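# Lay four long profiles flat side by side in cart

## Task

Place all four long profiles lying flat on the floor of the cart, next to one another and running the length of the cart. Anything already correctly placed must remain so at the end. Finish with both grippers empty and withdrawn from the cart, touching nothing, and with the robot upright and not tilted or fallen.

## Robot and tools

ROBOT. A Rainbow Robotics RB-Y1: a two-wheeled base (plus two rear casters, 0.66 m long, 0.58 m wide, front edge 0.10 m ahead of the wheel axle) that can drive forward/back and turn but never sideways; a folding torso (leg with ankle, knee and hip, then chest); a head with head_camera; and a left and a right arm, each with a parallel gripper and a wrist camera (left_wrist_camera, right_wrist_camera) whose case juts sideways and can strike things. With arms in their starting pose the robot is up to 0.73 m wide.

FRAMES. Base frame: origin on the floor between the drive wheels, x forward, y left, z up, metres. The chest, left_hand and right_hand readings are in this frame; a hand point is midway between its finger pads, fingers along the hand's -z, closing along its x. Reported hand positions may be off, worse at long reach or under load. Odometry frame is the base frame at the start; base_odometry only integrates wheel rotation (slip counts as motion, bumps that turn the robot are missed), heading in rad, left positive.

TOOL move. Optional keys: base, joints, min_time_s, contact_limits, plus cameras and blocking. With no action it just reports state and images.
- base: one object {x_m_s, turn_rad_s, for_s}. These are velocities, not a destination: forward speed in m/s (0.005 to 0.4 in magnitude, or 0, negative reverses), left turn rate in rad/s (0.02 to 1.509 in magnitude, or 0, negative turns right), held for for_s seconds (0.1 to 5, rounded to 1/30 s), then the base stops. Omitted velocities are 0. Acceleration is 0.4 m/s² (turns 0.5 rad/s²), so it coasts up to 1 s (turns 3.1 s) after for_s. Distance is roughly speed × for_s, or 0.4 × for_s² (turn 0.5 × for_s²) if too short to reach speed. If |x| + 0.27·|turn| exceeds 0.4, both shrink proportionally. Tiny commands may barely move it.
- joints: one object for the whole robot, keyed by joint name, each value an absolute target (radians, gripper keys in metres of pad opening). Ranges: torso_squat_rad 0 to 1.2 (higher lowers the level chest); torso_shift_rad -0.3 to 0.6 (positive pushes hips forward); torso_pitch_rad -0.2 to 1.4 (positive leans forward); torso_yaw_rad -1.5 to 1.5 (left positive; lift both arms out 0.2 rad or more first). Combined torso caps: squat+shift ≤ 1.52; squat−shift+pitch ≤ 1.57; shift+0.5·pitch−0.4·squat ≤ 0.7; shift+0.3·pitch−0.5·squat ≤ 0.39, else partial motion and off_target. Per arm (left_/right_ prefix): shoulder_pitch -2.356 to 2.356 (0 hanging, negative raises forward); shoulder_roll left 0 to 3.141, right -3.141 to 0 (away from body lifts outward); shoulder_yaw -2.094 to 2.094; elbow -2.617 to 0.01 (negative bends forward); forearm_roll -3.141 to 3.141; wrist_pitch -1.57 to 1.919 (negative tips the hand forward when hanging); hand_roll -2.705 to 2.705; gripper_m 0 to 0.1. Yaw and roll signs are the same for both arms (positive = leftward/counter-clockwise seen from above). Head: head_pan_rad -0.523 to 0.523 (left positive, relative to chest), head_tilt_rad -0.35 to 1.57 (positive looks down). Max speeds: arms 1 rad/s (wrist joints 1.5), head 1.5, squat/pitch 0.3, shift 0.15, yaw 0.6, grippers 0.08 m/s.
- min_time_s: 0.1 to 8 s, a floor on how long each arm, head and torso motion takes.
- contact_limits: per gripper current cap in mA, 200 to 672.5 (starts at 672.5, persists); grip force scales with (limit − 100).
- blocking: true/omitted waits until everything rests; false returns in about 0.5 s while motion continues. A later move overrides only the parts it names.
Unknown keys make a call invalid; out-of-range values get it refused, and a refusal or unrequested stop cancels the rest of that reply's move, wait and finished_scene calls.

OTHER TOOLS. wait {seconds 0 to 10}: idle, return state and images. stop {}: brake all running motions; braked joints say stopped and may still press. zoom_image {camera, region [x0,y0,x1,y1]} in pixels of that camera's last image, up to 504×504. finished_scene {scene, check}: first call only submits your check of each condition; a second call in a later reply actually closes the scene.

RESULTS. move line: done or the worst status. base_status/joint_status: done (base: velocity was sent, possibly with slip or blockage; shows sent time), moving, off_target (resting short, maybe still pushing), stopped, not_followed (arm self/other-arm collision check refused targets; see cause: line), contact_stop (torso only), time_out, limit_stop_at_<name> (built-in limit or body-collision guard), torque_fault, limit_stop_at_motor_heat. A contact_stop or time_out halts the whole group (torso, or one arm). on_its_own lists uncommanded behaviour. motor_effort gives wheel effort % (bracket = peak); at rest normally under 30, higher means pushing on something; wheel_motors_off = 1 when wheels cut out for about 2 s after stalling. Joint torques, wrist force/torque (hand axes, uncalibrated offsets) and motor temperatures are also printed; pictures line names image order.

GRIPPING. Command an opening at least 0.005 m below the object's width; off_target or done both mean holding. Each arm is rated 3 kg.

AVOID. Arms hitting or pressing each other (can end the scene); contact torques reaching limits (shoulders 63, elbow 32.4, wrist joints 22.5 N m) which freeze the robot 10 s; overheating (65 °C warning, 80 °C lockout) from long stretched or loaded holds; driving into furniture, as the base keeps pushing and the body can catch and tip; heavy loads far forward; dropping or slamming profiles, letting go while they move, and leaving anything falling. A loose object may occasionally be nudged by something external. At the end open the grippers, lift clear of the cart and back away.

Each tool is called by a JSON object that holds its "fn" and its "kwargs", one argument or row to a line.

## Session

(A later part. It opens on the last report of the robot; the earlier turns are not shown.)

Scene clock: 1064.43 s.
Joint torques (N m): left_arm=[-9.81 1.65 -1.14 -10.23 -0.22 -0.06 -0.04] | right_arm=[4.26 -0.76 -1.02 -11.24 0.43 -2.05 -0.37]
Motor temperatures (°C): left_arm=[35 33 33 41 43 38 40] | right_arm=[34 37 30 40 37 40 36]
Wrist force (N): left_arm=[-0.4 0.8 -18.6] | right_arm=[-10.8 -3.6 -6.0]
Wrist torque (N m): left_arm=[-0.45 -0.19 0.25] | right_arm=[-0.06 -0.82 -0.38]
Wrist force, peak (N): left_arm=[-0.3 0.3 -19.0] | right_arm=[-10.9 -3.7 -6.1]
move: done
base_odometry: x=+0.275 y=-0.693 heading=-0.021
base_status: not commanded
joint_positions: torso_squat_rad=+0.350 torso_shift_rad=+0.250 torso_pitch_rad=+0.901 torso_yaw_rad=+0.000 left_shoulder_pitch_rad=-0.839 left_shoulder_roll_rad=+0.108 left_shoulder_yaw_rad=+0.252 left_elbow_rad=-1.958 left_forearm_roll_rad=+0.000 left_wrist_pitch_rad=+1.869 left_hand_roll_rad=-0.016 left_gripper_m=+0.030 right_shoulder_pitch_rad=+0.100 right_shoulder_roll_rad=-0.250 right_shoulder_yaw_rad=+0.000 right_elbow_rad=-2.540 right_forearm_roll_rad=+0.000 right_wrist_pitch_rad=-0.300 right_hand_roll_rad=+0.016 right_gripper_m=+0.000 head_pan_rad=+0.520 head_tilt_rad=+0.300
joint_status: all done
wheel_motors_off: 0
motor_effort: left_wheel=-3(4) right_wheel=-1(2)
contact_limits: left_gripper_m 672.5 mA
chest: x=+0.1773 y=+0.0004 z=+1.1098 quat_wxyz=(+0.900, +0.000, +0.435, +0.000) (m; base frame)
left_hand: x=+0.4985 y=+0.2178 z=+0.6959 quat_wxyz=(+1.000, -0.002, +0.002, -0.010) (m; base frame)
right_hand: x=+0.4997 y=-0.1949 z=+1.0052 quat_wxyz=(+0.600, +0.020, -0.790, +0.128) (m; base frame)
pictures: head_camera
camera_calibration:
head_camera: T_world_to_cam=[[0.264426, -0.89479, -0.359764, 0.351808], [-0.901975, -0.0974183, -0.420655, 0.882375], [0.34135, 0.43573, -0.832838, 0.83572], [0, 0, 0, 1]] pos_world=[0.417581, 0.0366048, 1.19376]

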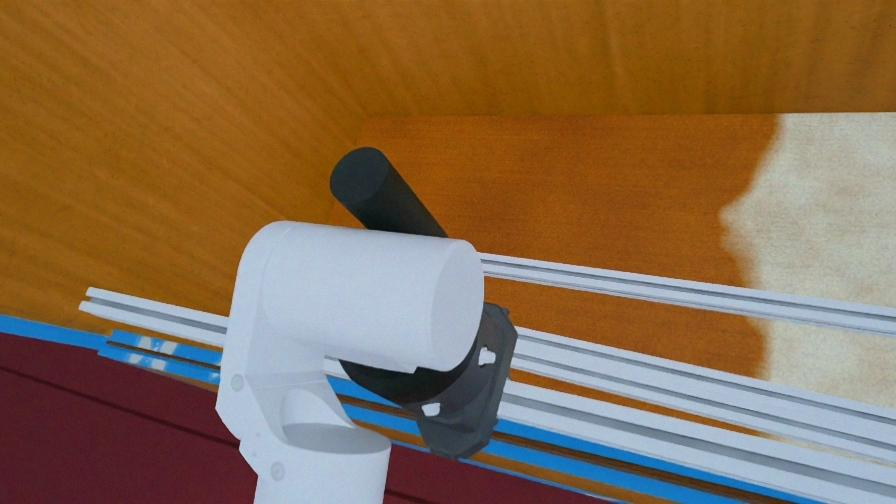

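{"fn": "move", "kwargs": {
  "base": {"x_m_s":0.05,"for_s":0.24},
  "joints": {"head_pan_rad":0},
  "cameras": []
}}

{"fn": "move", "kwargs": {
  "joints": {"torso_squat_rad":0.6,"torso_shift_rad":0.35,"torso_pitch_rad":1.1,"left_shoulder_pitch_rad":-0.8857,"left_shoulder_roll_rad":0.1203,"left_shoulder_yaw_rad":0.2626,"left_elbow_rad":-1.3755,"left_wrist_pitch_rad":1.1315},
  "min_time_s": 2.5,
  "cameras": ["head_camera","left_wrist_camera"]
}}

Scene clock: 1075.00 s.
Joint torques (N m): left_arm=[-10.26 1.92 -0.96 -10.38 -0.45 -0.07 0.02] | right_arm=[4.03 -0.31 -0.66 -11.03 0.34 -2.05 -0.24]
Motor temperatures (°C): left_arm=[35 33 33 42 43 38 40] | right_arm=[34 37 30 40 37 40 36]
Wrist force (N): left_arm=[-0.2 0.5 -18.8] | right_arm=[-10.6 -3.6 -5.9]
Wrist torque (N m): left_arm=[-0.42 -0.16 0.26] | right_arm=[-0.05 -0.81 -0.39]
Wrist force, peak (N): left_arm=[0.0 0.5 -19.4] | right_arm=[-11.0 -3.9 -6.1]
move: done
base_odometry: x=+0.287 y=-0.694 heading=-0.021
base_status: done (sent for 0.23 of 0.23 s)
joint_positions: torso_squat_rad=+0.350 torso_shift_rad=+0.250 torso_pitch_rad=+0.900 torso_yaw_rad=+0.000 left_shoulder_pitch_rad=-0.839 left_shoulder_roll_rad=+0.108 left_shoulder_yaw_rad=+0.252 left_elbow_rad=-1.958 left_forearm_roll_rad=+0.000 left_wrist_pitch_rad=+1.869 left_hand_roll_rad=-0.016 left_gripper_m=+0.030 right_shoulder_pitch_rad=+0.100 right_shoulder_roll_rad=-0.250 right_shoulder_yaw_rad=+0.000 right_elbow_rad=-2.540 right_forearm_roll_rad=+0.000 right_wrist_pitch_rad=-0.300 right_hand_roll_rad=+0.016 right_gripper_m=+0.000 head_pan_rad=+0.000 head_tilt_rad=+0.300
joint_status: all done
wheel_motors_off: 0
motor_effort: left_wheel=-3(24) right_wheel=-1(27)
contact_limits: left_gripper_m 672.5 mA
chest: x=+0.1773 y=+0.0004 z=+1.1098 quat_wxyz=(+0.900, +0.000, +0.435, +0.000) (m; base frame)
left_hand: x=+0.4985 y=+0.2178 z=+0.6959 quat_wxyz=(+1.000, -0.002, +0.002, -0.010) (m; base frame)
right_hand: x=+0.4997 y=-0.1949 z=+1.0053 quat_wxyz=(+0.600, +0.020, -0.790, +0.128) (m; base frame)
pictures: none
No camera images: "cameras" was empty.

Scene clock: 1086.17 s.
Joint torques (N m): left_arm=[12.89 -1.8 0.62 15.92 -0.74 -13.17 0.03] | right_arm=[5.59 -0.52 -1.05 -11.01 0.37 -2.01 -0.34]
Motor temperatures (°C): left_arm=[36 33 33 43 43 45 40] | right_arm=[34 37 30 40 37 40 36]
Wrist force (N): left_arm=[-12.4 -0.5 143.3] | right_arm=[-10.3 -3.8 -6.2]
Wrist torque (N m): left_arm=[-1.15 9.66 0.20] | right_arm=[-0.07 -0.78 -0.41]
Wrist force, peak (N): left_arm=[-35.2 -16.6 198.0] | right_arm=[-13.7 -3.0 -8.2]
move: torque_fault
TORQUE FAULT: left_elbow_rad reached its load limit. The robot stopped for 10 seconds, dropped its targets and accepts commands again. The stop added 8.7 s to the call.
base_odometry: x=+0.287 y=-0.694 heading=-0.021
base_status: not commanded
joint_positions: torso_squat_rad=+0.466 torso_shift_rad=+0.289 torso_pitch_rad=+0.976 torso_yaw_rad=+0.002 left_shoulder_pitch_rad=-0.868 left_shoulder_roll_rad=+0.115 left_shoulder_yaw_rad=+0.256 left_elbow_rad=-1.719 left_forearm_roll_rad=+0.000 left_wrist_pitch_rad=+1.555 left_hand_roll_rad=-0.016 left_gripper_m=+0.030 right_shoulder_pitch_rad=+0.100 right_shoulder_roll_rad=-0.250 right_shoulder_yaw_rad=+0.000 right_elbow_rad=-2.540 right_forearm_roll_rad=+0.000 right_wrist_pitch_rad=-0.300 right_hand_roll_rad=+0.016 right_gripper_m=+0.000 head_pan_rad=+0.000 head_tilt_rad=+0.300
joint_status: torso_squat_rad torque_fault (moved +0.116 of +0.250); torso_shift_rad torque_fault (moved +0.039 of +0.100); torso_pitch_rad torque_fault (moved +0.076 of +0.200); left_shoulder_pitch_rad torque_fault (moved -0.029 of -0.046); left_elbow_rad torque_fault (moved +0.239 of +0.583); left_wrist_pitch_rad torque_fault (moved -0.314 of -0.737); the others done
wheel_motors_off: 0
on_its_own: torso_squat_rad is held at +0.466, not at your +0.600, since a torque_fault; torso_shift_rad is held at +0.291, not at your +0.350, since a torque_fault; torso_pitch_rad is held at +0.982, not at your +1.100, since a torque_fault; left_shoulder_pitch_rad is held at -0.863, not at your -0.886, since a torque_fault; left_elbow_rad is held at -1.713, not at your -1.375, since a torque_fault; left_wrist_pitch_rad is held at +1.551, not at your +1.131, since a torque_fault
motor_effort: left_wheel=+1(28) right_wheel=+6(76)
contact_limits: left_gripper_m 672.5 mA
chest: x=+0.2065 y=-0.0003 z=+1.0532 quat_wxyz=(+0.883, +0.001, +0.469, +0.001) (m; base frame)
left_hand: x=+0.5270 y=+0.2172 z=+0.5617 quat_wxyz=(+1.000, -0.001, -0.013, -0.011) (m; base frame)
right_hand: x=+0.5202 y=-0.1949 z=+0.9239 quat_wxyz=(+0.629, +0.026, -0.767, +0.126) (m; base frame)
pictures: head_camera, left_wrist_camera
camera_calibration:
head_camera: T_world_to_cam=[[-0.0446126, -0.998377, 0.0353867, -0.0181654], [-0.941128, 0.0301201, -0.336706, 0.804893], [0.335094, -0.0483248, -0.940945, 0.891609], [0, 0, 0, 1]] pos_world=[0.457924, 0.000707441, 1.11061]
left_wrist_camera: T_world_to_cam=[[0.998217, -0.00086401, 0.0596889, -0.559978], [-0.0293018, -0.87824, 0.477321, -0.0300096], [0.0520088, -0.478219, -0.876699, 0.647745], [0, 0, 0, 1]] pos_world=[0.524412, 0.282925, 0.615627]

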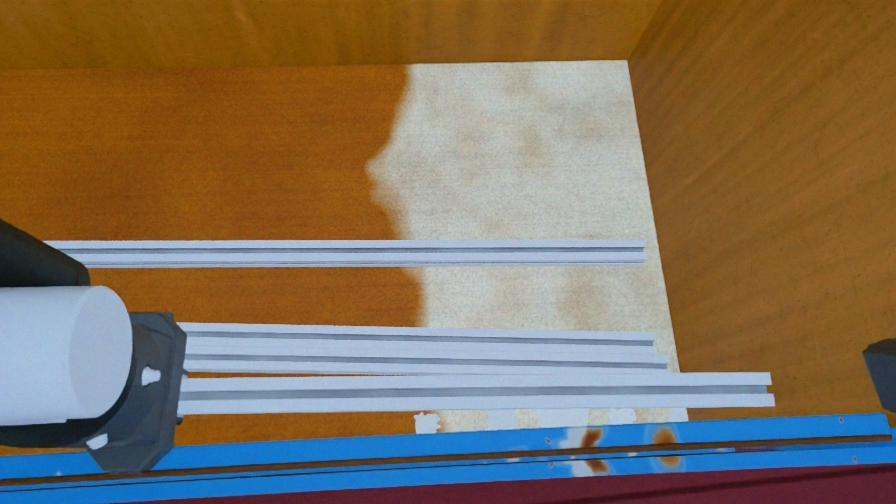

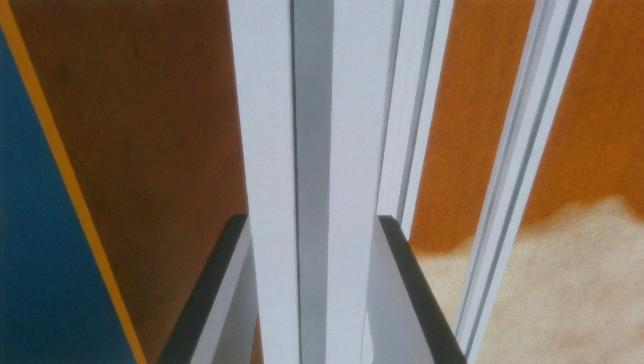

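{"fn": "move", "kwargs": {
  "joints": {"torso_squat_rad":0.35,"torso_shift_rad":0.25,"torso_pitch_rad":0.9},
  "cameras": []
}}

{"fn": "move", "kwargs": {
  "joints": {"left_shoulder_pitch_rad":-0.84,"left_shoulder_roll_rad":0.1085,"left_shoulder_yaw_rad":0.252,"left_elbow_rad":-1.959,"left_wrist_pitch_rad":1.869},
  "min_time_s": 1.5,
  "cameras": ["head_camera","left_wrist_camera"]
}}

Scene clock: 1100.40 s.
Joint torques (N m): left_arm=[-9.72 2.11 0.32 -10.52 -0.33 -0.53 0.29] | right_arm=[4.26 -0.68 -1.47 -10.85 0.46 -1.97 -0.29]
Motor temperatures (°C): left_arm=[36 33 33 45 43 51 40] | right_arm=[34 37 30 41 37 40 36]
Wrist force (N): left_arm=[-1.3 0.4 -18.6] | right_arm=[-10.5 -3.5 -6.0]
Wrist torque (N m): left_arm=[-0.39 -0.11 0.28] | right_arm=[-0.08 -0.80 -0.38]
Wrist force, peak (N): left_arm=[-12.6 -0.7 144.2] | right_arm=[-11.2 -3.7 -6.5]
move: done
base_odometry: x=+0.287 y=-0.694 heading=-0.021
base_status: not commanded
joint_positions: torso_squat_rad=+0.350 torso_shift_rad=+0.250 torso_pitch_rad=+0.900 torso_yaw_rad=+0.002 left_shoulder_pitch_rad=-0.863 left_shoulder_roll_rad=+0.114 left_shoulder_yaw_rad=+0.256 left_elbow_rad=-1.713 left_forearm_roll_rad=+0.000 left_wrist_pitch_rad=+1.551 left_hand_roll_rad=-0.016 left_gripper_m=+0.030 right_shoulder_pitch_rad=+0.100 right_shoulder_roll_rad=-0.250 right_shoulder_yaw_rad=+0.000 right_elbow_rad=-2.540 right_forearm_roll_rad=+0.000 right_wrist_pitch_rad=-0.300 right_hand_roll_rad=+0.016 right_gripper_m=+0.000 head_pan_rad=+0.000 head_tilt_rad=+0.300
joint_status: all done
wheel_motors_off: 0
on_its_own: left_shoulder_pitch_rad is held at -0.863, not at your -0.886, since a torque_fault; left_elbow_rad is held at -1.713, not at your -1.375, since a torque_fault; left_wrist_pitch_rad is held at +1.551, not at your +1.131, since a torque_fault
motor_effort: left_wheel=-2(7) right_wheel=+8(8)
contact_limits: left_gripper_m 672.5 mA
chest: x=+0.1772 y=+0.0003 z=+1.1099 quat_wxyz=(+0.900, +0.000, +0.435, +0.001) (m; base frame)
left_hand: x=+0.5304 y=+0.2178 z=+0.6405 quat_wxyz=(+0.999, -0.001, -0.046, -0.010) (m; base frame)
right_hand: x=+0.4998 y=-0.1945 z=+1.0051 quat_wxyz=(+0.599, +0.021, -0.790, +0.127) (m; base frame)
pictures: none
No camera images: "cameras" was empty.

Scene clock: 1102.20 s.
Joint torques (N m): left_arm=[-9.1 1.69 -1.26 -10.63 -0.39 0.15 0.16] | right_arm=[4.51 -1.14 -0.99 -10.85 0.44 -2.09 -0.12]
Motor temperatures (°C): left_arm=[36 33 33 45 43 50 40] | right_arm=[34 37 30 41 37 40 36]
Wrist force (N): left_arm=[-0.2 0.4 -18.4] | right_arm=[-10.5 -3.7 -5.9]
Wrist torque (N m): left_arm=[-0.44 -0.15 0.23] | right_arm=[-0.06 -0.79 -0.39]
Wrist force, peak (N): left_arm=[-1.1 0.6 -19.1] | right_arm=[-10.8 -3.8 -6.0]
move: done
base_odometry: x=+0.287 y=-0.694 heading=-0.021
base_status: not commanded
joint_positions: torso_squat_rad=+0.350 torso_shift_rad=+0.250 torso_pitch_rad=+0.900 torso_yaw_rad=+0.002 left_shoulder_pitch_rad=-0.840 left_shoulder_roll_rad=+0.109 left_shoulder_yaw_rad=+0.252 left_elbow_rad=-1.958 left_forearm_roll_rad=+0.000 left_wrist_pitch_rad=+1.869 left_hand_roll_rad=-0.016 left_gripper_m=+0.030 right_shoulder_pitch_rad=+0.100 right_shoulder_roll_rad=-0.250 right_shoulder_yaw_rad=+0.000 right_elbow_rad=-2.540 right_forearm_roll_rad=+0.000 right_wrist_pitch_rad=-0.300 right_hand_roll_rad=+0.016 right_gripper_m=+0.000 head_pan_rad=+0.000 head_tilt_rad=+0.300
joint_status: all done
wheel_motors_off: 0
motor_effort: left_wheel=-2(3) right_wheel=+5(8)
contact_limits: left_gripper_m 672.5 mA
chest: x=+0.1772 y=+0.0003 z=+1.1099 quat_wxyz=(+0.900, +0.000, +0.435, +0.001) (m; base frame)
left_hand: x=+0.4983 y=+0.2186 z=+0.6963 quat_wxyz=(+1.000, -0.001, +0.001, -0.010) (m; base frame)
right_hand: x=+0.4998 y=-0.1945 z=+1.0051 quat_wxyz=(+0.599, +0.021, -0.790, +0.127) (m; base frame)
pictures: head_camera, left_wrist_camera
camera_calibration:
head_camera: T_world_to_cam=[[-0.0473524, -0.998319, 0.0334124, -0.0182612], [-0.91291, 0.0296768, -0.40708, 0.86952], [0.405404, -0.0497788, -0.912781, 0.911082], [0, 0, 0, 1]] pos_world=[0.423572, 0.00131745, 1.18619]
left_wrist_camera: T_world_to_cam=[[0.999506, 0.00134518, 0.0313895, -0.520843], [-0.0138147, -0.878503, 0.477536, -0.101635], [0.0282181, -0.477734, -0.878051, 0.780613], [0, 0, 0, 1]] pos_world=[0.497154, 0.284339, 0.750302]

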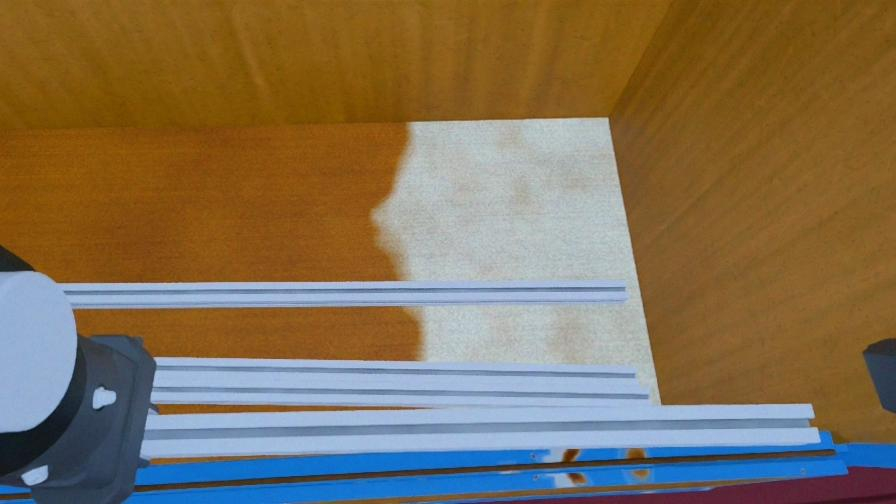

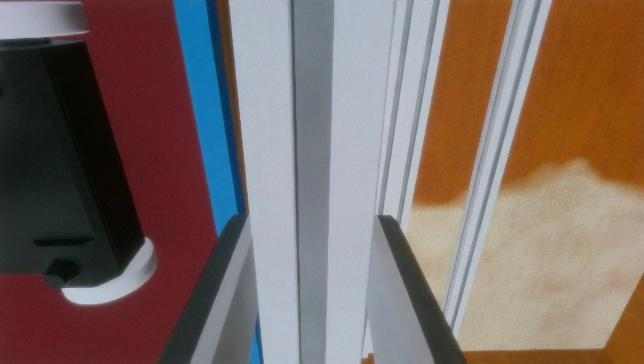

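{"fn": "move", "kwargs": {
  "base": {"x_m_s":0.2,"for_s":0.89},
  "cameras": ["head_camera"]
}}

{"fn": "move", "kwargs": {
  "joints": {"torso_squat_rad":0.6,"torso_shift_rad":0.35,"torso_pitch_rad":1.1,"left_shoulder_pitch_rad":-0.8857,"left_shoulder_roll_rad":0.1203,"left_shoulder_yaw_rad":0.2626,"left_elbow_rad":-1.3755,"left_wrist_pitch_rad":1.1315},
  "min_time_s": 2.5,
  "cameras": ["head_camera","left_wrist_camera"]
}}

Scene clock: 1117.00 s.
Joint torques (N m): left_arm=[-10.01 2.11 -1.26 -10.41 -0.34 0.3 0.42] | right_arm=[4.25 -0.81 -1.23 -11.17 0.2 -2.01 -0.21]
Motor temperatures (°C): left_arm=[36 33 33 44 43 45 40] | right_arm=[34 37 30 41 37 40 36]
Wrist force (N): left_arm=[-0.4 0.5 -18.6] | right_arm=[-10.7 -4.0 -6.0]
Wrist torque (N m): left_arm=[-0.44 -0.19 0.27] | right_arm=[-0.02 -0.82 -0.39]
Wrist force, peak (N): left_arm=[-0.5 0.5 -19.5] | right_arm=[-11.0 -3.7 -6.6]
move: done
base_odometry: x=+0.467 y=-0.698 heading=-0.021
base_status: done (sent for 0.9 of 0.9 s)
joint_positions: torso_squat_rad=+0.350 torso_shift_rad=+0.250 torso_pitch_rad=+0.900 torso_yaw_rad=+0.002 left_shoulder_pitch_rad=-0.839 left_shoulder_roll_rad=+0.109 left_shoulder_yaw_rad=+0.252 left_elbow_rad=-1.958 left_forearm_roll_rad=+0.000 left_wrist_pitch_rad=+1.869 left_hand_roll_rad=-0.016 left_gripper_m=+0.030 right_shoulder_pitch_rad=+0.100 right_shoulder_roll_rad=-0.250 right_shoulder_yaw_rad=+0.000 right_elbow_rad=-2.540 right_forearm_roll_rad=+0.000 right_wrist_pitch_rad=-0.300 right_hand_roll_rad=+0.016 right_gripper_m=+0.000 head_pan_rad=+0.000 head_tilt_rad=+0.300
joint_status: not commanded
wheel_motors_off: 0
motor_effort: left_wheel=+1(32) right_wheel=-3(29)
contact_limits: left_gripper_m 672.5 mA
chest: x=+0.1773 y=+0.0003 z=+1.1098 quat_wxyz=(+0.900, +0.000, +0.435, +0.001) (m; base frame)
left_hand: x=+0.4983 y=+0.2186 z=+0.6962 quat_wxyz=(+1.000, -0.001, +0.002, -0.010) (m; base frame)
right_hand: x=+0.4999 y=-0.1945 z=+1.0050 quat_wxyz=(+0.599, +0.021, -0.790, +0.127) (m; base frame)
pictures: head_camera
camera_calibration:
head_camera: T_world_to_cam=[[-0.0473401, -0.998319, 0.0334324, -0.0182746], [-0.912965, 0.0296642, -0.406958, 0.869455], [0.405282, -0.049788, -0.912835, 0.911097], [0, 0, 0, 1]] pos_world=[0.423666, 0.00132619, 1.18612]

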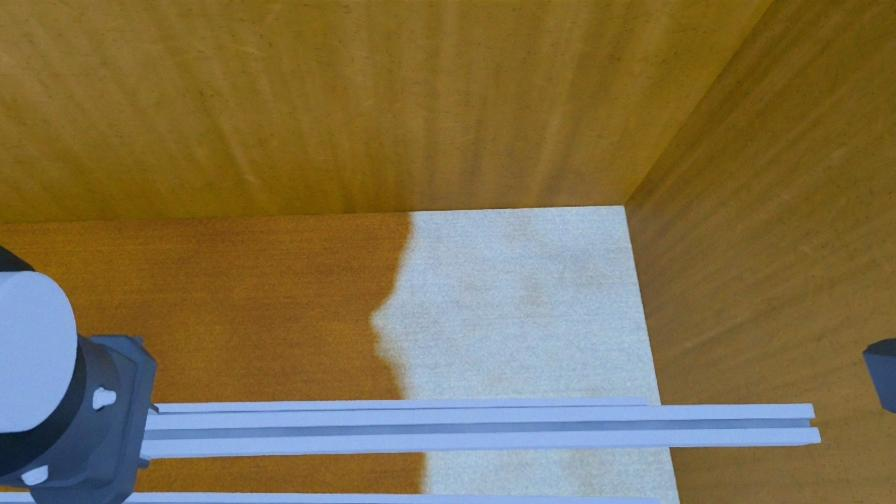

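Scene clock: 1119.80 s.
Joint torques (N m): left_arm=[-6.36 3.4 0.81 -8.42 -0.3 0.01 -0.06] | right_arm=[6.28 -0.05 -0.75 -10.56 0.23 -2.08 -0.39]
Motor temperatures (°C): left_arm=[36 33 33 44 43 45 40] | right_arm=[34 37 30 41 37 40 36]
Wrist force (N): left_arm=[-0.7 0.3 -18.8] | right_arm=[-10.7 -3.7 -7.7]
Wrist torque (N m): left_arm=[-0.36 -0.23 0.15] | right_arm=[-0.03 -0.84 -0.37]
Wrist force, peak (N): left_arm=[-0.3 0.7 -19.8] | right_arm=[-11.0 -3.8 -7.4]
move: done
base_odometry: x=+0.467 y=-0.698 heading=-0.021
base_status: not commanded
joint_positions: torso_squat_rad=+0.600 torso_shift_rad=+0.350 torso_pitch_rad=+1.100 torso_yaw_rad=+0.002 left_shoulder_pitch_rad=-0.885 left_shoulder_roll_rad=+0.120 left_shoulder_yaw_rad=+0.262 left_elbow_rad=-1.375 left_forearm_roll_rad=+0.000 left_wrist_pitch_rad=+1.132 left_hand_roll_rad=-0.016 left_gripper_m=+0.030 right_shoulder_pitch_rad=+0.100 right_shoulder_roll_rad=-0.250 right_shoulder_yaw_rad=+0.000 right_elbow_rad=-2.540 right_forearm_roll_rad=+0.000 right_wrist_pitch_rad=-0.300 right_hand_roll_rad=+0.016 right_gripper_m=+0.000 head_pan_rad=+0.000 head_tilt_rad=+0.300
joint_status: all done
wheel_motors_off: 0
motor_effort: left_wheel=+2(2) right_wheel=-3(5)
contact_limits: left_gripper_m 672.5 mA
chest: x=+0.2460 y=+0.0003 z=+0.9635 quat_wxyz=(+0.852, +0.000, +0.523, +0.001) (m; base frame)
left_hand: x=+0.4972 y=+0.2178 z=+0.3566 quat_wxyz=(+1.000, -0.001, +0.002, -0.010) (m; base frame)
right_hand: x=+0.5414 y=-0.1946 z=+0.7967 quat_wxyz=(+0.675, +0.033, -0.726, +0.125) (m; base frame)
pictures: head_camera, left_wrist_camera
camera_calibration:
head_camera: T_world_to_cam=[[-0.0397816, -0.998318, 0.0421793, -0.0204256], [-0.975587, 0.0296822, -0.217598, 0.705612], [0.21598, -0.049806, -0.975127, 0.856223], [0, 0, 0, 1]] pos_world=[0.502647, 0.00130967, 0.989327]
left_wrist_camera: T_world_to_cam=[[0.999511, 0.00158006, 0.031232, -0.509016], [-0.013566, -0.877947, 0.478566, 0.0593085], [0.0281762, -0.478755, -0.877496, 0.481989], [0, 0, 0, 1]] pos_world=[0.495991, 0.283629, 0.410458]

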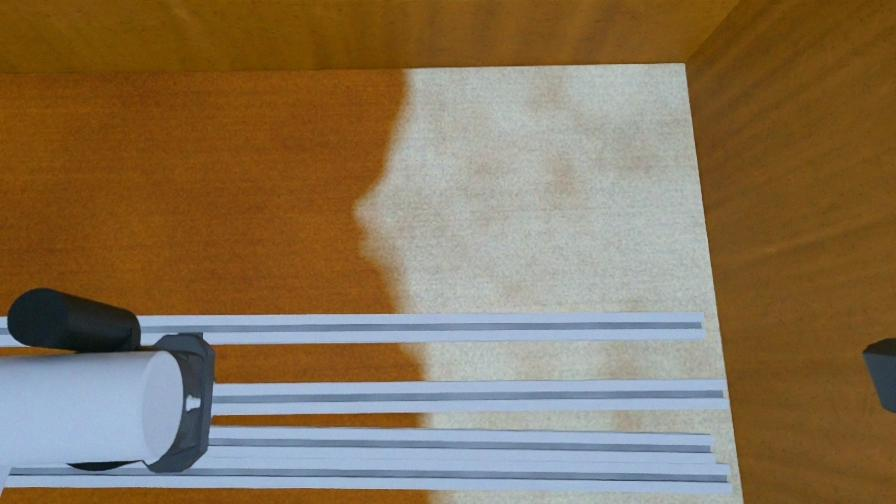

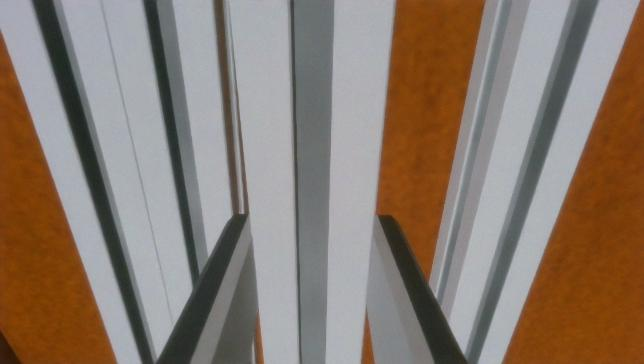

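{"fn": "move", "kwargs": {
  "base": {"x_m_s":0.05,"for_s":0.24},
  "cameras": []
}}

{"fn": "move", "kwargs": {
  "joints": {"left_shoulder_pitch_rad":-0.994,"left_shoulder_roll_rad":0.151,"left_shoulder_yaw_rad":0.284,"left_elbow_rad":-1.075,"left_wrist_pitch_rad":0.942},
  "min_time_s": 1.5,
  "cameras": ["head_camera","left_wrist_camera"]
}}

Scene clock: 1128.03 s.
Joint torques (N m): left_arm=[-5.32 3.14 0.72 -8.52 -0.59 0.15 0.2] | right_arm=[6.57 -0.58 -1.07 -10.56 0.25 -2.18 -0.32]
Motor temperatures (°C): left_arm=[36 33 33 43 43 43 40] | right_arm=[34 37 30 41 37 40 36]
Wrist force (N): left_arm=[-0.6 0.5 -19.0] | right_arm=[-10.7 -3.7 -7.4]
Wrist torque (N m): left_arm=[-0.41 -0.19 0.16] | right_arm=[-0.03 -0.84 -0.38]
Wrist force, peak (N): left_arm=[-0.3 -0.1 -19.8] | right_arm=[-10.9 -3.8 -7.8]
move: done
base_odometry: x=+0.479 y=-0.698 heading=-0.021
base_status: done (sent for 0.23 of 0.23 s)
joint_positions: torso_squat_rad=+0.600 torso_shift_rad=+0.350 torso_pitch_rad=+1.100 torso_yaw_rad=+0.002 left_shoulder_pitch_rad=-0.885 left_shoulder_roll_rad=+0.120 left_shoulder_yaw_rad=+0.262 left_elbow_rad=-1.375 left_forearm_roll_rad=+0.000 left_wrist_pitch_rad=+1.131 left_hand_roll_rad=-0.016 left_gripper_m=+0.030 right_shoulder_pitch_rad=+0.100 right_shoulder_roll_rad=-0.250 right_shoulder_yaw_rad=+0.000 right_elbow_rad=-2.540 right_forearm_roll_rad=+0.000 right_wrist_pitch_rad=-0.300 right_hand_roll_rad=+0.016 right_gripper_m=+0.000 head_pan_rad=+0.000 head_tilt_rad=+0.300
joint_status: not commanded
wheel_motors_off: 0
motor_effort: left_wheel=-2(28) right_wheel=-1(25)
contact_limits: left_gripper_m 672.5 mA
chest: x=+0.2460 y=+0.0003 z=+0.9634 quat_wxyz=(+0.852, +0.000, +0.523, +0.001) (m; base frame)
left_hand: x=+0.4973 y=+0.2178 z=+0.3566 quat_wxyz=(+1.000, -0.002, +0.001, -0.010) (m; base frame)
right_hand: x=+0.5414 y=-0.1946 z=+0.7967 quat_wxyz=(+0.675, +0.033, -0.726, +0.125) (m; base frame)
pictures: none
No camera images: "cameras" was empty.

Scene clock: 1130.17 s.
Joint torques (N m): left_arm=[-7.16 3.43 1.03 -6.43 -0.52 -1.26 0.3] | right_arm=[6.43 -0.5 -1.1 -10.53 0.25 -2.15 -0.3]
Motor temperatures (°C): left_arm=[36 33 33 43 43 43 40] | right_arm=[34 37 30 41 37 40 36]
Wrist force (N): left_arm=[-4.4 -1.1 -2.7] | right_arm=[-10.7 -3.6 -7.3]
Wrist torque (N m): left_arm=[-0.35 -0.04 0.27] | right_arm=[-0.06 -0.83 -0.37]
Wrist force, peak (N): left_arm=[-33.7 -0.5 41.6] | right_arm=[-11.3 -3.5 -7.9]
move: done
base_odometry: x=+0.479 y=-0.698 heading=-0.021
base_status: not commanded
joint_positions: torso_squat_rad=+0.600 torso_shift_rad=+0.350 torso_pitch_rad=+1.100 torso_yaw_rad=+0.002 left_shoulder_pitch_rad=-0.993 left_shoulder_roll_rad=+0.150 left_shoulder_yaw_rad=+0.284 left_elbow_rad=-1.075 left_forearm_roll_rad=+0.000 left_wrist_pitch_rad=+0.942 left_hand_roll_rad=-0.016 left_gripper_m=+0.030 right_shoulder_pitch_rad=+0.100 right_shoulder_roll_rad=-0.250 right_shoulder_yaw_rad=+0.000 right_elbow_rad=-2.540 right_forearm_roll_rad=+0.000 right_wrist_pitch_rad=-0.300 right_hand_roll_rad=+0.016 right_gripper_m=+0.000 head_pan_rad=+0.000 head_tilt_rad=+0.300
joint_status: all done
wheel_motors_off: 0
motor_effort: left_wheel=+2(11) right_wheel=+0(7)
contact_limits: left_gripper_m 672.5 mA
chest: x=+0.2457 y=+0.0003 z=+0.9637 quat_wxyz=(+0.853, +0.000, +0.523, +0.001) (m; base frame)
left_hand: x=+0.4977 y=+0.2178 z=+0.3158 quat_wxyz=(+1.000, -0.001, +0.002, -0.011) (m; base frame)
right_hand: x=+0.5412 y=-0.1945 z=+0.7971 quat_wxyz=(+0.675, +0.033, -0.726, +0.125) (m; base frame)
pictures: head_camera, left_wrist_camera
camera_calibration:
head_camera: T_world_to_cam=[[-0.0397724, -0.998322, 0.0420891, -0.0203671], [-0.975435, 0.0296578, -0.218284, 0.706001], [0.216669, -0.0497368, -0.974977, 0.856178], [0, 0, 0, 1]] pos_world=[0.50234, 0.0013122, 0.98972]
left_wrist_camera: T_world_to_cam=[[0.999514, -0.000143875, 0.031172, -0.507932], [-0.0150361, -0.878193, 0.47807, 0.0797058], [0.0273063, -0.478306, -0.877768, 0.44662], [0, 0, 0, 1]] pos_world=[0.496688, 0.283545, 0.369758]

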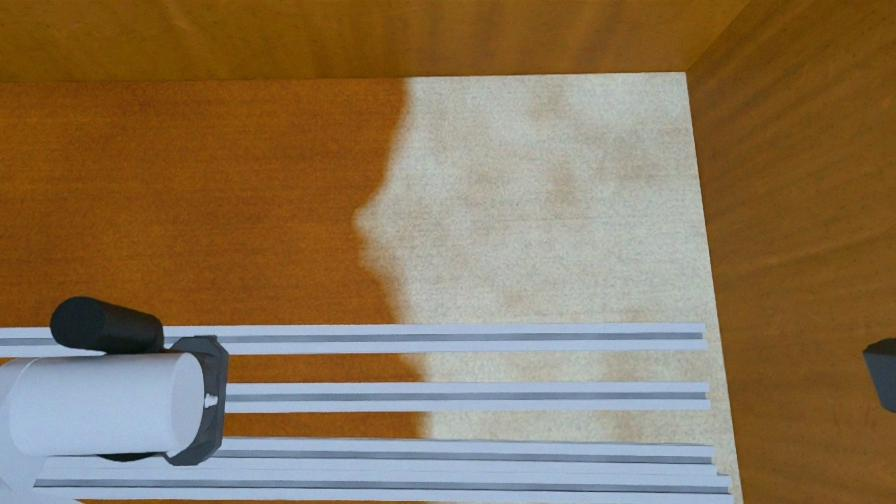

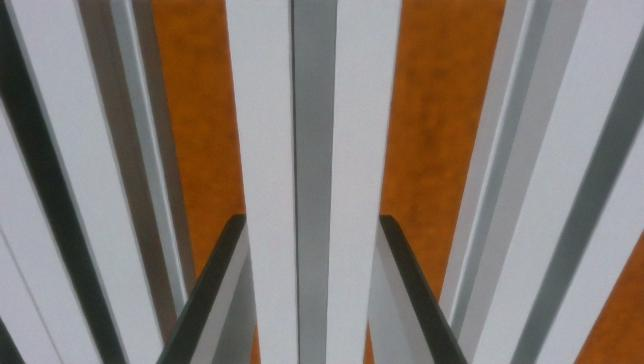

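{"fn": "move", "kwargs": {
  "joints": {"torso_squat_rad":0.62},
  "cameras": ["head_camera","left_wrist_camera"]
}}

Scene clock: 1133.77 s.
Joint torques (N m): left_arm=[-2.31 2 0.73 -0.6 -0.46 -2.17 0.29] | right_arm=[5.99 -0.75 -0.99 -10.8 0.49 -2.19 -0.45]
Motor temperatures (°C): left_arm=[36 33 33 43 43 42 40] | right_arm=[34 37 30 41 37 40 36]
Wrist force (N): left_arm=[-9.0 -0.3 41.2] | right_arm=[-11.0 -3.7 -7.3]
Wrist torque (N m): left_arm=[-0.33 -0.36 0.35] | right_arm=[-0.04 -0.87 -0.38]
Wrist force, peak (N): left_arm=[-11.2 -0.5 43.9] | right_arm=[-11.1 -3.8 -7.4]
move: done
base_odometry: x=+0.479 y=-0.698 heading=-0.021
base_status: not commanded
joint_positions: torso_squat_rad=+0.620 torso_shift_rad=+0.349 torso_pitch_rad=+1.098 torso_yaw_rad=+0.002 left_shoulder_pitch_rad=-0.995 left_shoulder_roll_rad=+0.151 left_shoulder_yaw_rad=+0.284 left_elbow_rad=-1.076 left_forearm_roll_rad=+0.000 left_wrist_pitch_rad=+0.943 left_hand_roll_rad=-0.016 left_gripper_m=+0.030 right_shoulder_pitch_rad=+0.100 right_shoulder_roll_rad=-0.250 right_shoulder_yaw_rad=+0.000 right_elbow_rad=-2.540 right_forearm_roll_rad=+0.000 right_wrist_pitch_rad=-0.300 right_hand_roll_rad=+0.016 right_gripper_m=+0.000 head_pan_rad=+0.000 head_tilt_rad=+0.300
joint_status: all done
wheel_motors_off: 0
motor_effort: left_wheel=+5(6) right_wheel=+1(3)
contact_limits: left_gripper_m 672.5 mA
chest: x=+0.2425 y=+0.0002 z=+0.9566 quat_wxyz=(+0.853, +0.000, +0.522, +0.001) (m; base frame)
left_hand: x=+0.4967 y=+0.2178 z=+0.3096 quat_wxyz=(+1.000, -0.001, +0.000, -0.011) (m; base frame)
right_hand: x=+0.5382 y=-0.1945 z=+0.7904 quat_wxyz=(+0.675, +0.033, -0.727, +0.125) (m; base frame)
pictures: head_camera, left_wrist_camera
camera_calibration:
head_camera: T_world_to_cam=[[-0.0397691, -0.998332, 0.0418444, -0.0199908], [-0.975139, 0.0296407, -0.219602, 0.702448], [0.217996, -0.0495375, -0.974692, 0.849393], [0, 0, 0, 1]] pos_world=[0.499026, 0.0012983, 0.982992]
left_wrist_camera: T_world_to_cam=[[0.999388, -0.000298541, 0.0349746, -0.507752], [-0.0169868, -0.878252, 0.477896, 0.0837206], [0.0305738, -0.478198, -0.87772, 0.439562], [0, 0, 0, 1]] pos_world=[0.495425, 0.283574, 0.363561]

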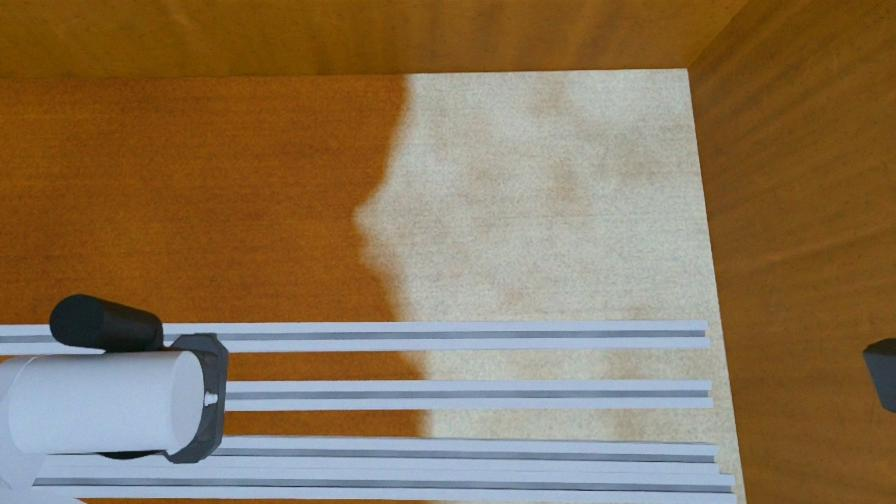

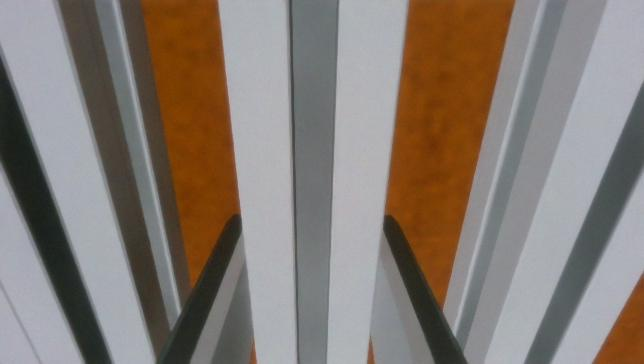

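{"fn": "move", "kwargs": {
  "joints": {"left_gripper_m":0.034},
  "contact_limits": {"left_gripper_m":300},
  "cameras": []
}}

{"fn": "move", "kwargs": {
  "joints": {"left_gripper_m":0.045},
  "contact_limits": {"left_gripper_m":672.5},
  "cameras": ["left_wrist_camera","head_camera"]
}}

Scene clock: 1138.03 s.
Joint torques (N m): left_arm=[-3.93 2.48 1.36 -5.41 -0.35 0.04 0.23] | right_arm=[6.54 -1.04 -0.46 -10.82 0.37 -2.28 -0.2]
Motor temperatures (°C): left_arm=[36 33 33 42 43 42 40] | right_arm=[34 37 30 41 37 40 36]
Wrist force (N): left_arm=[0.3 0.6 -9.5] | right_arm=[-10.7 -3.7 -7.3]
Wrist torque (N m): left_arm=[-0.35 -0.16 0.22] | right_arm=[-0.05 -0.83 -0.38]
Wrist force, peak (N): left_arm=[-9.1 -0.5 42.6] | right_arm=[-11.0 -3.7 -7.5]
move: done
base_odometry: x=+0.479 y=-0.698 heading=-0.021
base_status: not commanded
joint_positions: torso_squat_rad=+0.620 torso_shift_rad=+0.350 torso_pitch_rad=+1.100 torso_yaw_rad=+0.002 left_shoulder_pitch_rad=-0.994 left_shoulder_roll_rad=+0.151 left_shoulder_yaw_rad=+0.284 left_elbow_rad=-1.075 left_forearm_roll_rad=+0.000 left_wrist_pitch_rad=+0.942 left_hand_roll_rad=-0.016 left_gripper_m=+0.034 right_shoulder_pitch_rad=+0.100 right_shoulder_roll_rad=-0.250 right_shoulder_yaw_rad=+0.000 right_elbow_rad=-2.540 right_forearm_roll_rad=+0.000 right_wrist_pitch_rad=-0.300 right_hand_roll_rad=+0.016 right_gripper_m=+0.000 head_pan_rad=+0.000 head_tilt_rad=+0.300
joint_status: all done
wheel_motors_off: 0
motor_effort: left_wheel=+2(5) right_wheel=+0(2)
contact_limits: left_gripper_m 300 mA
chest: x=+0.2430 y=+0.0002 z=+0.9561 quat_wxyz=(+0.853, +0.000, +0.523, +0.001) (m; base frame)
left_hand: x=+0.4957 y=+0.2179 z=+0.3084 quat_wxyz=(+1.000, -0.001, +0.001, -0.011) (m; base frame)
right_hand: x=+0.5385 y=-0.1946 z=+0.7894 quat_wxyz=(+0.675, +0.033, -0.726, +0.125) (m; base frame)
pictures: none
No camera images: "cameras" was empty.

Scene clock: 1138.60 s.
Joint torques (N m): left_arm=[-3.8 1.82 0.49 -5.48 -0.4 0.14 0.23] | right_arm=[6.51 -1.27 -1.04 -10.61 0.49 -2.03 -0.22]
Motor temperatures (°C): left_arm=[36 33 33 42 43 42 40] | right_arm=[34 37 30 41 37 40 36]
Wrist force (N): left_arm=[-0.1 0.3 -9.7] | right_arm=[-11.0 -3.5 -7.4]
Wrist torque (N m): left_arm=[-0.28 -0.17 0.22] | right_arm=[-0.06 -0.87 -0.37]
Wrist force, peak (N): left_arm=[-0.1 0.3 -9.7] | right_arm=[-11.2 -3.9 -7.4]
move: done
base_odometry: x=+0.479 y=-0.698 heading=-0.021
base_status: not commanded
joint_positions: torso_squat_rad=+0.620 torso_shift_rad=+0.350 torso_pitch_rad=+1.100 torso_yaw_rad=+0.002 left_shoulder_pitch_rad=-0.994 left_shoulder_roll_rad=+0.151 left_shoulder_yaw_rad=+0.284 left_elbow_rad=-1.075 left_forearm_roll_rad=+0.000 left_wrist_pitch_rad=+0.942 left_hand_roll_rad=-0.016 left_gripper_m=+0.045 right_shoulder_pitch_rad=+0.100 right_shoulder_roll_rad=-0.250 right_shoulder_yaw_rad=+0.000 right_elbow_rad=-2.540 right_forearm_roll_rad=+0.000 right_wrist_pitch_rad=-0.300 right_hand_roll_rad=+0.016 right_gripper_m=+0.000 head_pan_rad=+0.000 head_tilt_rad=+0.300
joint_status: all done
wheel_motors_off: 0
motor_effort: left_wheel=+2(3) right_wheel=+1(4)
contact_limits: left_gripper_m 672.5 mA
chest: x=+0.2430 y=+0.0002 z=+0.9561 quat_wxyz=(+0.853, +0.000, +0.523, +0.001) (m; base frame)
left_hand: x=+0.4957 y=+0.2179 z=+0.3084 quat_wxyz=(+1.000, -0.001, +0.001, -0.011) (m; base frame)
right_hand: x=+0.5385 y=-0.1946 z=+0.7894 quat_wxyz=(+0.675, +0.033, -0.726, +0.125) (m; base frame)
pictures: head_camera, left_wrist_camera
camera_calibration:
head_camera: T_world_to_cam=[[-0.0397768, -0.998323, 0.0420591, -0.020138], [-0.975463, 0.0296751, -0.218156, 0.701606], [0.216542, -0.0497047, -0.975007, 0.849425], [0, 0, 0, 1]] pos_world=[0.499653, 0.00129599, 0.982103]
left_wrist_camera: T_world_to_cam=[[0.999476, -0.000279051, 0.0323631, -0.505959], [-0.0157182, -0.878298, 0.477856, 0.0837456], [0.0282911, -0.478114, -0.877842, 0.439708], [0, 0, 0, 1]] pos_world=[0.49457, 0.283643, 0.36235]

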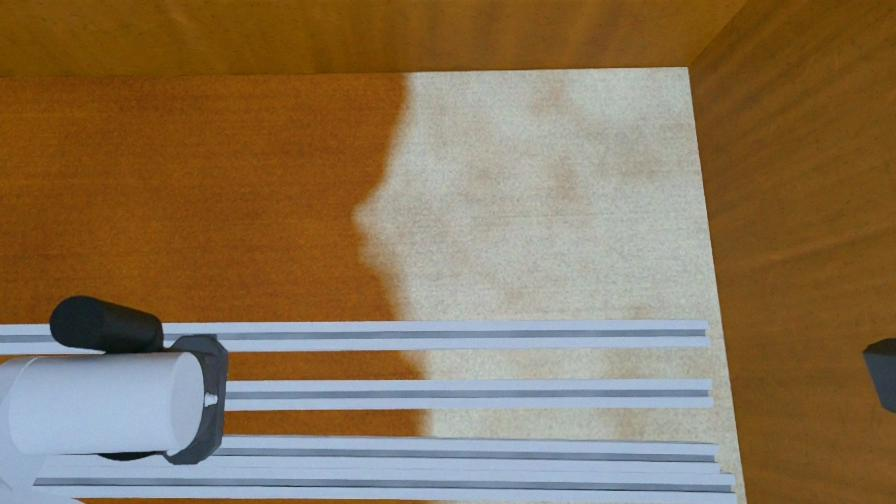

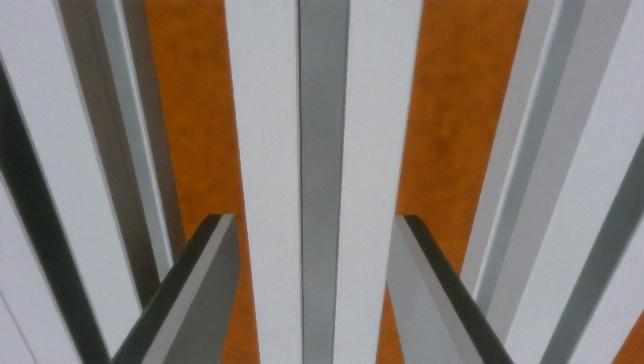

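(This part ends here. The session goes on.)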